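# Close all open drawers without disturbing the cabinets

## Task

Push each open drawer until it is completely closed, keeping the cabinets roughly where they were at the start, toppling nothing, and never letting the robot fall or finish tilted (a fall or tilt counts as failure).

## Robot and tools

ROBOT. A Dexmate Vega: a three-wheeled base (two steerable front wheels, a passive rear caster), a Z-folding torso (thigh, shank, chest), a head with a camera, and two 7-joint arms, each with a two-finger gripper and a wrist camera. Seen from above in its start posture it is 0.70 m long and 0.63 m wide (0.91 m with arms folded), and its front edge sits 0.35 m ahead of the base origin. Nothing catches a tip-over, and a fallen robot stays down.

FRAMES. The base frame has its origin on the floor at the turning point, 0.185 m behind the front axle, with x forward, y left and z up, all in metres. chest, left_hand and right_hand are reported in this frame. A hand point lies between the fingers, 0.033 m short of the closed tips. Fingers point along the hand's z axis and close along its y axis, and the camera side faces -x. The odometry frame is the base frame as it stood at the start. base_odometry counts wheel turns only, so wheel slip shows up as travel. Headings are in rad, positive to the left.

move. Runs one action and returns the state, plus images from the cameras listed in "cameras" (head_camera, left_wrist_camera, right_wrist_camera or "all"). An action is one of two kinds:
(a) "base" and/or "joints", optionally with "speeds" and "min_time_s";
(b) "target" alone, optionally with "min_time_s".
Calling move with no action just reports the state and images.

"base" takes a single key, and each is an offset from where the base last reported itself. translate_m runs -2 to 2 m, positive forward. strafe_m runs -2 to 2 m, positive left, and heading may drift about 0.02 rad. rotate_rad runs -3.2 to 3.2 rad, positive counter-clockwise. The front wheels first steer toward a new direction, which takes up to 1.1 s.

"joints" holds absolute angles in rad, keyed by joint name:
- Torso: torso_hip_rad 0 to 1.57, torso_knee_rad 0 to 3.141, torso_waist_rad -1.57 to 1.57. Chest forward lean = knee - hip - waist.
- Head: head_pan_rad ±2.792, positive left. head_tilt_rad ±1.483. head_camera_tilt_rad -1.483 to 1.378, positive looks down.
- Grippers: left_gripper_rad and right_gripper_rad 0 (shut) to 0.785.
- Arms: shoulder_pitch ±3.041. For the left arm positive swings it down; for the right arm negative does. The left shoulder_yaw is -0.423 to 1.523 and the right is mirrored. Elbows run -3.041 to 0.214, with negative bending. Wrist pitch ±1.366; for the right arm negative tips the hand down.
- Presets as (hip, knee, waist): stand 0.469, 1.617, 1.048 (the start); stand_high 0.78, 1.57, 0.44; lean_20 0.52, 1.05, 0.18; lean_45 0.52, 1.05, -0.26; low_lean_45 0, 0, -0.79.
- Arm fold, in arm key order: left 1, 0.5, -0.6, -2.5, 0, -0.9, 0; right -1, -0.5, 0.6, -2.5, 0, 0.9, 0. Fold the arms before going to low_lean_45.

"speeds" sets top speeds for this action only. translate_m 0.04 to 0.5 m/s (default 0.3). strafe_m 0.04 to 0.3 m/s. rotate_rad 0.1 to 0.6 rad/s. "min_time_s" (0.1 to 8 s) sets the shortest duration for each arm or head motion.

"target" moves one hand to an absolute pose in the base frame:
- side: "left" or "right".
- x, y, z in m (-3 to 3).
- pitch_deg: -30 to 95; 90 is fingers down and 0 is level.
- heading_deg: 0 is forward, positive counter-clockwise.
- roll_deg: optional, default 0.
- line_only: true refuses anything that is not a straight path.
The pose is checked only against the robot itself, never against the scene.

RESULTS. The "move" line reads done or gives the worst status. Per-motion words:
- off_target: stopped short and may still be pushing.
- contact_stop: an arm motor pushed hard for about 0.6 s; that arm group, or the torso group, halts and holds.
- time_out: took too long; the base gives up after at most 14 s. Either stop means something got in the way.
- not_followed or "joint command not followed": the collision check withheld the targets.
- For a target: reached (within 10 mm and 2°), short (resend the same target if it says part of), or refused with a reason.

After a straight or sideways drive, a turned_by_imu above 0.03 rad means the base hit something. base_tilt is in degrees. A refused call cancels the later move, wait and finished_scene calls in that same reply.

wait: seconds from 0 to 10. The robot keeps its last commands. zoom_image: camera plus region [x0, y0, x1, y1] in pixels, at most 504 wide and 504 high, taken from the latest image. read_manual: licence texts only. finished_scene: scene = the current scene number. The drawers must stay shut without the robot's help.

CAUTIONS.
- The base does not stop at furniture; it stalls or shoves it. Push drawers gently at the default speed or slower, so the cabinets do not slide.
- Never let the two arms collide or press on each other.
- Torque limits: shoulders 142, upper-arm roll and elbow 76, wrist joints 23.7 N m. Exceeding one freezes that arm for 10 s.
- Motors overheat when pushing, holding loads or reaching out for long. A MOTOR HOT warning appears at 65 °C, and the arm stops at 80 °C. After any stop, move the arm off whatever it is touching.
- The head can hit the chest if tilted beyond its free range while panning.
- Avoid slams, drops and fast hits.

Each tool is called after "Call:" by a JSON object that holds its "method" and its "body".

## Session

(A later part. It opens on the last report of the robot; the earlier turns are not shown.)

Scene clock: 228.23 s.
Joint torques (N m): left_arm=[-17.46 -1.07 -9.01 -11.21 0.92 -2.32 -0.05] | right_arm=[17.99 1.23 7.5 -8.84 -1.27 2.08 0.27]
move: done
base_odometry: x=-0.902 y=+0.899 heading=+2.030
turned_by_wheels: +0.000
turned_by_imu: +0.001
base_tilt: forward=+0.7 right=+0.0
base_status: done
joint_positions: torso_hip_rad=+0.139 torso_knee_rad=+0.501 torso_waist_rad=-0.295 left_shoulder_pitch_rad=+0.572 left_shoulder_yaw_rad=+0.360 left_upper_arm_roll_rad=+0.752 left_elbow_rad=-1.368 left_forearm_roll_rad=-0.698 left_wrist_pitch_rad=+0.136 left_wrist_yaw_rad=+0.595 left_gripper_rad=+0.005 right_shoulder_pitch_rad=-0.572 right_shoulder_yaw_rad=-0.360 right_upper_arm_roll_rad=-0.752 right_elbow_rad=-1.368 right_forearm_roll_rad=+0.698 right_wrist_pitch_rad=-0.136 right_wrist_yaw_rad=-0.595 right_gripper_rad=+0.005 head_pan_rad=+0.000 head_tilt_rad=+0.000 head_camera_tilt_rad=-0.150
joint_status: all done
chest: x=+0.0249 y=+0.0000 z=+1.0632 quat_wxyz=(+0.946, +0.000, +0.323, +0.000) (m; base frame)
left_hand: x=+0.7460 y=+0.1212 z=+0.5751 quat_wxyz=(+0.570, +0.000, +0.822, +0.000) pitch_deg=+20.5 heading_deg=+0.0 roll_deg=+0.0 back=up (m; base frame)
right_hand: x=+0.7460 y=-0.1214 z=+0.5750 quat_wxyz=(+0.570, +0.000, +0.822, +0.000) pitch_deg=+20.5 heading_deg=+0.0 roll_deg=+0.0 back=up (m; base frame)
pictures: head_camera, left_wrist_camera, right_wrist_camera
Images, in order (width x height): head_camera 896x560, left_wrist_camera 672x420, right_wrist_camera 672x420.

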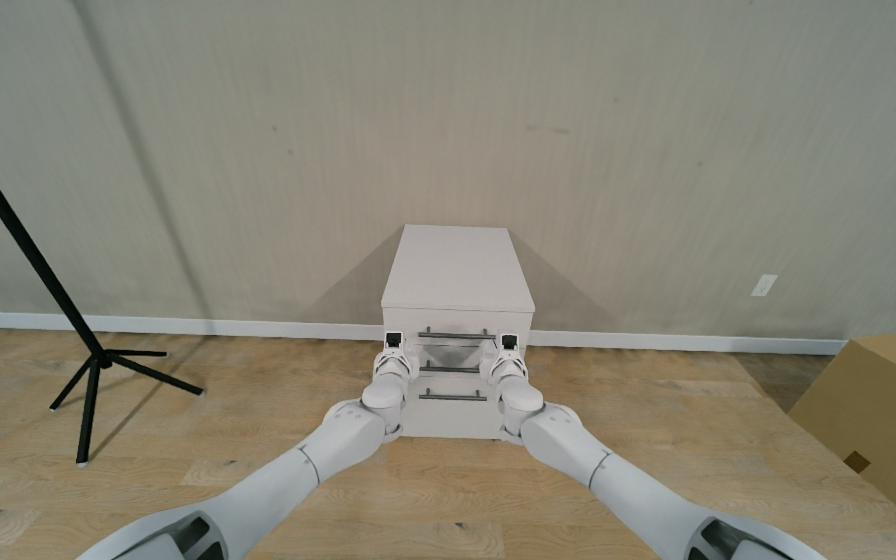

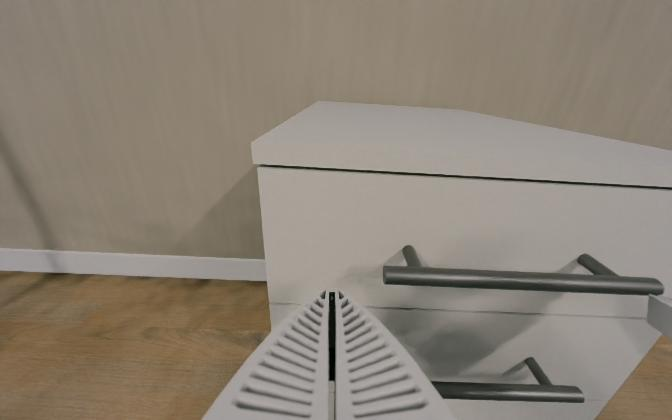

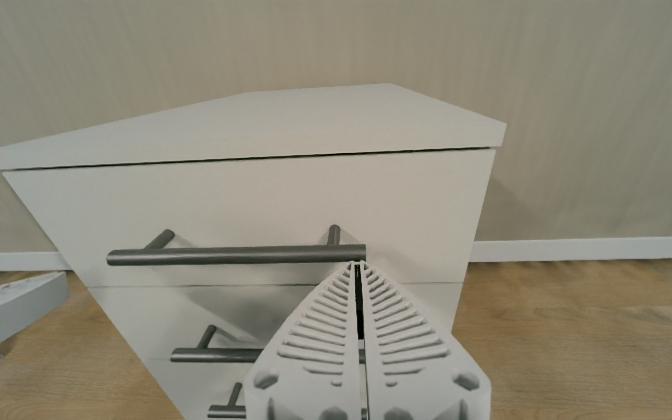

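Call:
{"method": "move", "body": {"base": {"translate_m": 0.05}, "speeds": {"translate_m": 0.1}, "cameras": ["all"]}}

Scene clock: 239.43 s.
Joint torques (N m): left_arm=[-15.07 -1.77 -9.03 -12.11 0.52 -3.3 -0.37] | right_arm=[27.4 1.53 14.17 -16.37 -6.16 8.64 0.07]
move: done
base_odometry: x=-0.925 y=+0.944 heading=+2.030
turned_by_wheels: -0.001
turned_by_imu: +0.000
base_tilt: forward=+0.7 right=-0.1
base_status: done
joint_positions: torso_hip_rad=+0.139 torso_knee_rad=+0.501 torso_waist_rad=-0.295 left_shoulder_pitch_rad=+0.572 left_shoulder_yaw_rad=+0.360 left_upper_arm_roll_rad=+0.752 left_elbow_rad=-1.368 left_forearm_roll_rad=-0.698 left_wrist_pitch_rad=+0.136 left_wrist_yaw_rad=+0.595 left_gripper_rad=+0.005 right_shoulder_pitch_rad=-0.573 right_shoulder_yaw_rad=-0.360 right_upper_arm_roll_rad=-0.753 right_elbow_rad=-1.367 right_forearm_roll_rad=+0.699 right_wrist_pitch_rad=-0.139 right_wrist_yaw_rad=-0.595 right_gripper_rad=+0.005 head_pan_rad=+0.000 head_tilt_rad=+0.000 head_camera_tilt_rad=-0.150
joint_status: not commanded
chest: x=+0.0251 y=+0.0000 z=+1.0632 quat_wxyz=(+0.946, +0.000, +0.323, +0.000) (m; base frame)
left_hand: x=+0.7460 y=+0.1213 z=+0.5747 quat_wxyz=(+0.570, +0.000, +0.822, +0.000) pitch_deg=+20.5 heading_deg=+0.0 roll_deg=+0.0 back=up (m; base frame)
right_hand: x=+0.7452 y=-0.1213 z=+0.5730 quat_wxyz=(+0.568, +0.000, +0.823, +0.000) pitch_deg=+20.8 heading_deg=+0.0 roll_deg=+0.0 back=up (m; base frame)
pictures: head_camera, left_wrist_camera, right_wrist_camera
Images, in order (width x height): head_camera 896x560, left_wrist_camera 672x420, right_wrist_camera 672x420.

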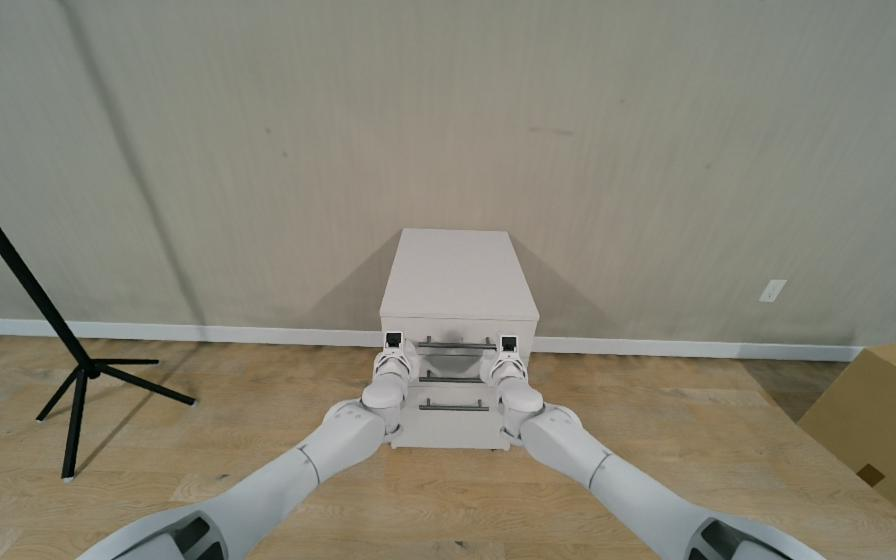

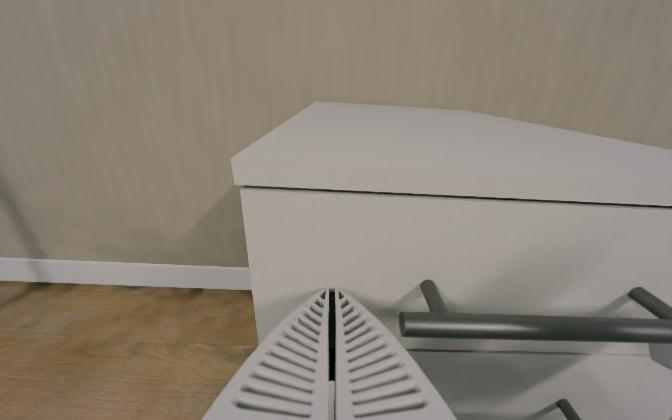

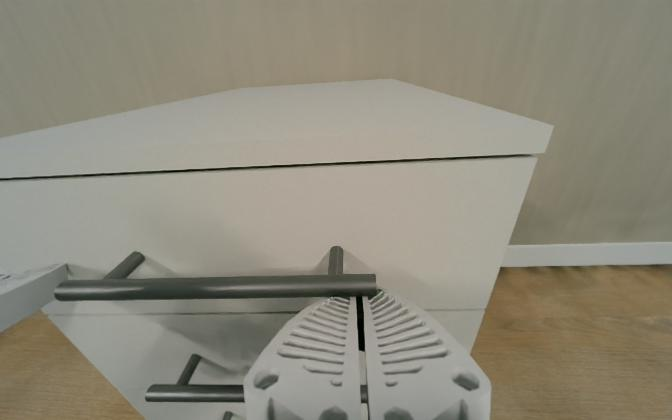

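Call:
{"method": "zoom_image", "body": {"camera": "head_camera", "region": [360, 300, 560, 460]}}

Call:
{"method": "zoom_image", "body": {"camera": "right_wrist_camera", "region": [240, 120, 580, 400]}}

Scaled by 2.520 from the camera's 896x560 image, which has a finer 960x600 frame.

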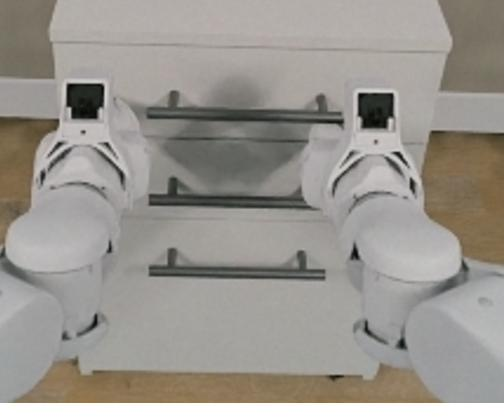

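Scaled by 1.482 from the camera's 672x420 image, which has a finer 960x600 frame.

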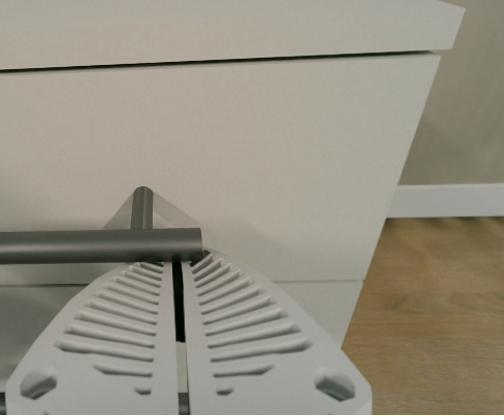

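Call:
{"method": "move", "body": {"base": {"translate_m": -0.08}}}

Call:
{"method": "move", "body": {"joints": {"torso_hip_rad": 0.166, "torso_knee_rad": 0.598, "torso_waist_rad": -0.199}}}

Call:
{"method": "move", "body": {"base": {"translate_m": 0.095}, "speeds": {"translate_m": 0.1}, "cameras": ["all"]}}

Scene clock: 264.20 s.
Joint torques (N m): left_arm=[-15.63 1.91 -8.81 -11.39 0.89 -2.4 -0.32] | right_arm=[19.86 2.22 9.47 -10.54 -1.36 2.25 0.04]
Motor temperatures (°C): left_arm=[30 30 31 32 34 39 35] | right_arm=[35 28 32 34 36 42 35]
move: done
base_odometry: x=-0.889 y=+0.872 heading=+2.030
turned_by_wheels: +0.000
turned_by_imu: +0.001
base_tilt: forward=+0.7 right=+0.0
base_status: done
joint_positions: torso_hip_rad=+0.139 torso_knee_rad=+0.501 torso_waist_rad=-0.295 left_shoulder_pitch_rad=+0.572 left_shoulder_yaw_rad=+0.360 left_upper_arm_roll_rad=+0.752 left_elbow_rad=-1.368 left_forearm_roll_rad=-0.698 left_wrist_pitch_rad=+0.136 left_wrist_yaw_rad=+0.595 left_gripper_rad=+0.005 right_shoulder_pitch_rad=-0.572 right_shoulder_yaw_rad=-0.360 right_upper_arm_roll_rad=-0.752 right_elbow_rad=-1.368 right_forearm_roll_rad=+0.698 right_wrist_pitch_rad=-0.136 right_wrist_yaw_rad=-0.595 right_gripper_rad=+0.005 head_pan_rad=+0.000 head_tilt_rad=+0.000 head_camera_tilt_rad=-0.150
joint_status: not commanded
chest: x=+0.0250 y=+0.0000 z=+1.0632 quat_wxyz=(+0.946, +0.000, +0.323, +0.000) (m; base frame)
left_hand: x=+0.7460 y=+0.1213 z=+0.5749 quat_wxyz=(+0.570, +0.000, +0.822, +0.000) pitch_deg=+20.5 heading_deg=+0.0 roll_deg=+0.0 back=up (m; base frame)
right_hand: x=+0.7459 y=-0.1214 z=+0.5746 quat_wxyz=(+0.569, +0.000, +0.822, +0.000) pitch_deg=+20.6 heading_deg=+0.0 roll_deg=+0.0 back=up (m; base frame)
pictures: none

Scene clock: 265.67 s.
Joint torques (N m): left_arm=[-17.16 -0.14 -9.33 -11.53 0.15 -2.4 -0.1] | right_arm=[20.42 1.48 9.53 -10.49 -1.46 2.52 0.12]
move: done
base_odometry: x=-0.889 y=+0.872 heading=+2.030
turned_by_wheels: +0.000
turned_by_imu: +0.000
base_tilt: forward=+0.7 right=-0.1
base_status: not commanded
joint_positions: torso_hip_rad=+0.166 torso_knee_rad=+0.598 torso_waist_rad=-0.199 left_shoulder_pitch_rad=+0.572 left_shoulder_yaw_rad=+0.360 left_upper_arm_roll_rad=+0.752 left_elbow_rad=-1.368 left_forearm_roll_rad=-0.698 left_wrist_pitch_rad=+0.136 left_wrist_yaw_rad=+0.595 left_gripper_rad=+0.005 right_shoulder_pitch_rad=-0.572 right_shoulder_yaw_rad=-0.360 right_upper_arm_roll_rad=-0.752 right_elbow_rad=-1.368 right_forearm_roll_rad=+0.698 right_wrist_pitch_rad=-0.136 right_wrist_yaw_rad=-0.595 right_gripper_rad=+0.005 head_pan_rad=+0.000 head_tilt_rad=+0.000 head_camera_tilt_rad=-0.150
joint_status: all done
chest: x=+0.0283 y=+0.0000 z=+1.1028 quat_wxyz=(+0.951, +0.000, +0.310, +0.000) (m; base frame)
left_hand: x=+0.7618 y=+0.1213 z=+0.6334 quat_wxyz=(+0.580, +0.000, +0.814, +0.000) pitch_deg=+19.0 heading_deg=+0.0 roll_deg=+0.0 back=up (m; base frame)
right_hand: x=+0.7617 y=-0.1214 z=+0.6331 quat_wxyz=(+0.580, +0.000, +0.815, +0.000) pitch_deg=+19.1 heading_deg=+0.0 roll_deg=+0.0 back=up (m; base frame)
pictures: none

Scene clock: 267.50 s.
Joint torques (N m): left_arm=[-29.64 -1.83 -12.66 -14.96 2.1 -4.96 -3.14] | right_arm=[29.77 -2.1 19.21 -8.01 -4.51 5.54 -0.2]
move: done
base_odometry: x=-0.931 y=+0.957 heading=+2.029
turned_by_wheels: +0.000
turned_by_imu: -0.001
base_tilt: forward=+0.6 right=-0.1
base_status: done
joint_positions: torso_hip_rad=+0.166 torso_knee_rad=+0.598 torso_waist_rad=-0.199 left_shoulder_pitch_rad=+0.573 left_shoulder_yaw_rad=+0.360 left_upper_arm_roll_rad=+0.753 left_elbow_rad=-1.368 left_forearm_roll_rad=-0.699 left_wrist_pitch_rad=+0.137 left_wrist_yaw_rad=+0.596 left_gripper_rad=+0.005 right_shoulder_pitch_rad=-0.573 right_shoulder_yaw_rad=-0.360 right_upper_arm_roll_rad=-0.753 right_elbow_rad=-1.368 right_forearm_roll_rad=+0.699 right_wrist_pitch_rad=-0.138 right_wrist_yaw_rad=-0.595 right_gripper_rad=+0.005 head_pan_rad=+0.000 head_tilt_rad=+0.000 head_camera_tilt_rad=-0.150
joint_status: not commanded
chest: x=+0.0275 y=+0.0000 z=+1.1029 quat_wxyz=(+0.951, +0.000, +0.310, +0.000) (m; base frame)
left_hand: x=+0.7609 y=+0.1214 z=+0.6332 quat_wxyz=(+0.580, +0.000, +0.815, +0.000) pitch_deg=+19.1 heading_deg=+0.0 roll_deg=+0.0 back=up (m; base frame)
right_hand: x=+0.7608 y=-0.1208 z=+0.6330 quat_wxyz=(+0.580, -0.001, +0.815, +0.000) pitch_deg=+19.1 heading_deg=+0.1 roll_deg=+0.0 back=up (m; base frame)
pictures: head_camera, left_wrist_camera, right_wrist_camera
Images, in order (width x height): head_camera 896x560, left_wrist_camera 672x420, right_wrist_camera 672x420.

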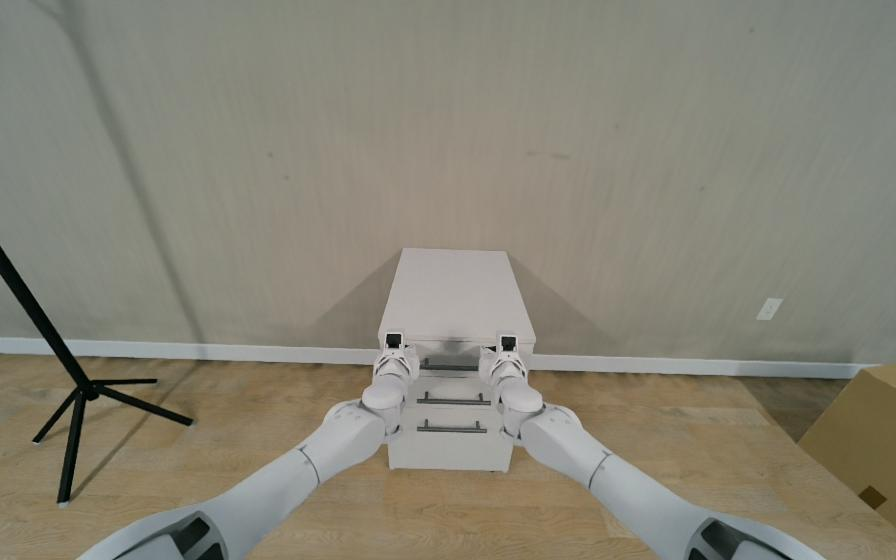

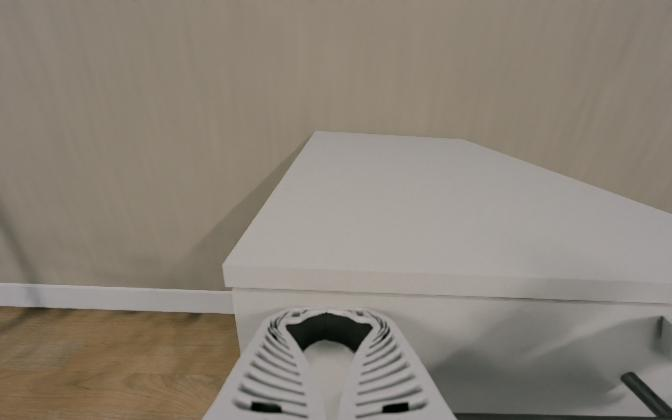

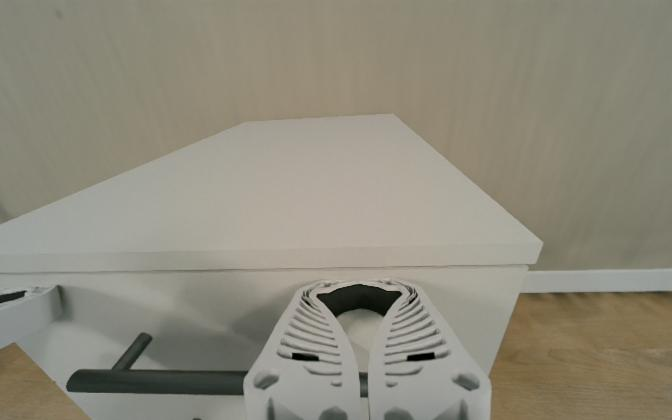

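Call:
{"method": "move", "body": {"base": {"translate_m": -0.12}, "cameras": ["head_camera"]}}

Call:
{"method": "zoom_image", "body": {"camera": "head_camera", "region": [360, 240, 560, 480]}}

Scene clock: 274.67 s.
Joint torques (N m): left_arm=[-16.37 -1.36 -10.55 -11.16 0.81 -2.11 -0.44] | right_arm=[21.15 -0.03 9.64 -8.84 -1.41 2.56 -0.08]
move: done
base_odometry: x=-0.878 y=+0.849 heading=+2.030
turned_by_wheels: +0.000
turned_by_imu: +0.002
base_tilt: forward=+0.7 right=-0.1
base_status: done
joint_positions: torso_hip_rad=+0.166 torso_knee_rad=+0.598 torso_waist_rad=-0.199 left_shoulder_pitch_rad=+0.572 left_shoulder_yaw_rad=+0.360 left_upper_arm_roll_rad=+0.752 left_elbow_rad=-1.368 left_forearm_roll_rad=-0.698 left_wrist_pitch_rad=+0.136 left_wrist_yaw_rad=+0.595 left_gripper_rad=+0.005 right_shoulder_pitch_rad=-0.572 right_shoulder_yaw_rad=-0.360 right_upper_arm_roll_rad=-0.752 right_elbow_rad=-1.368 right_forearm_roll_rad=+0.698 right_wrist_pitch_rad=-0.136 right_wrist_yaw_rad=-0.595 right_gripper_rad=+0.005 head_pan_rad=+0.000 head_tilt_rad=+0.000 head_camera_tilt_rad=-0.150
joint_status: not commanded
chest: x=+0.0282 y=+0.0000 z=+1.1028 quat_wxyz=(+0.951, +0.000, +0.310, +0.000) (m; base frame)
left_hand: x=+0.7617 y=+0.1213 z=+0.6335 quat_wxyz=(+0.580, +0.000, +0.814, +0.000) pitch_deg=+19.0 heading_deg=+0.0 roll_deg=+0.0 back=up (m; base frame)
right_hand: x=+0.7616 y=-0.1212 z=+0.6334 quat_wxyz=(+0.580, +0.000, +0.814, +0.000) pitch_deg=+19.1 heading_deg=+0.0 roll_deg=+0.0 back=up (m; base frame)
pictures: head_camera
Images, in order (width x height): head_camera 896x560.

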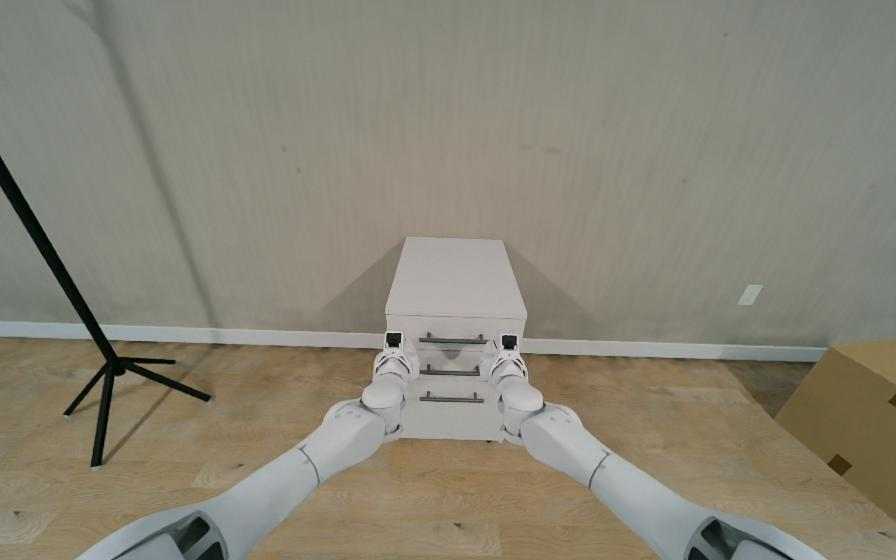

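Scaled by 2.100 from the camera's 896x560 image, which has a finer 960x600 frame.

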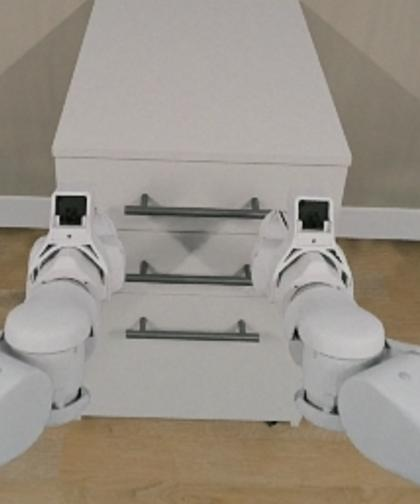

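Call:
{"method": "finished_scene", "body": {"scene": 2}}

The scene is finished: the task was done.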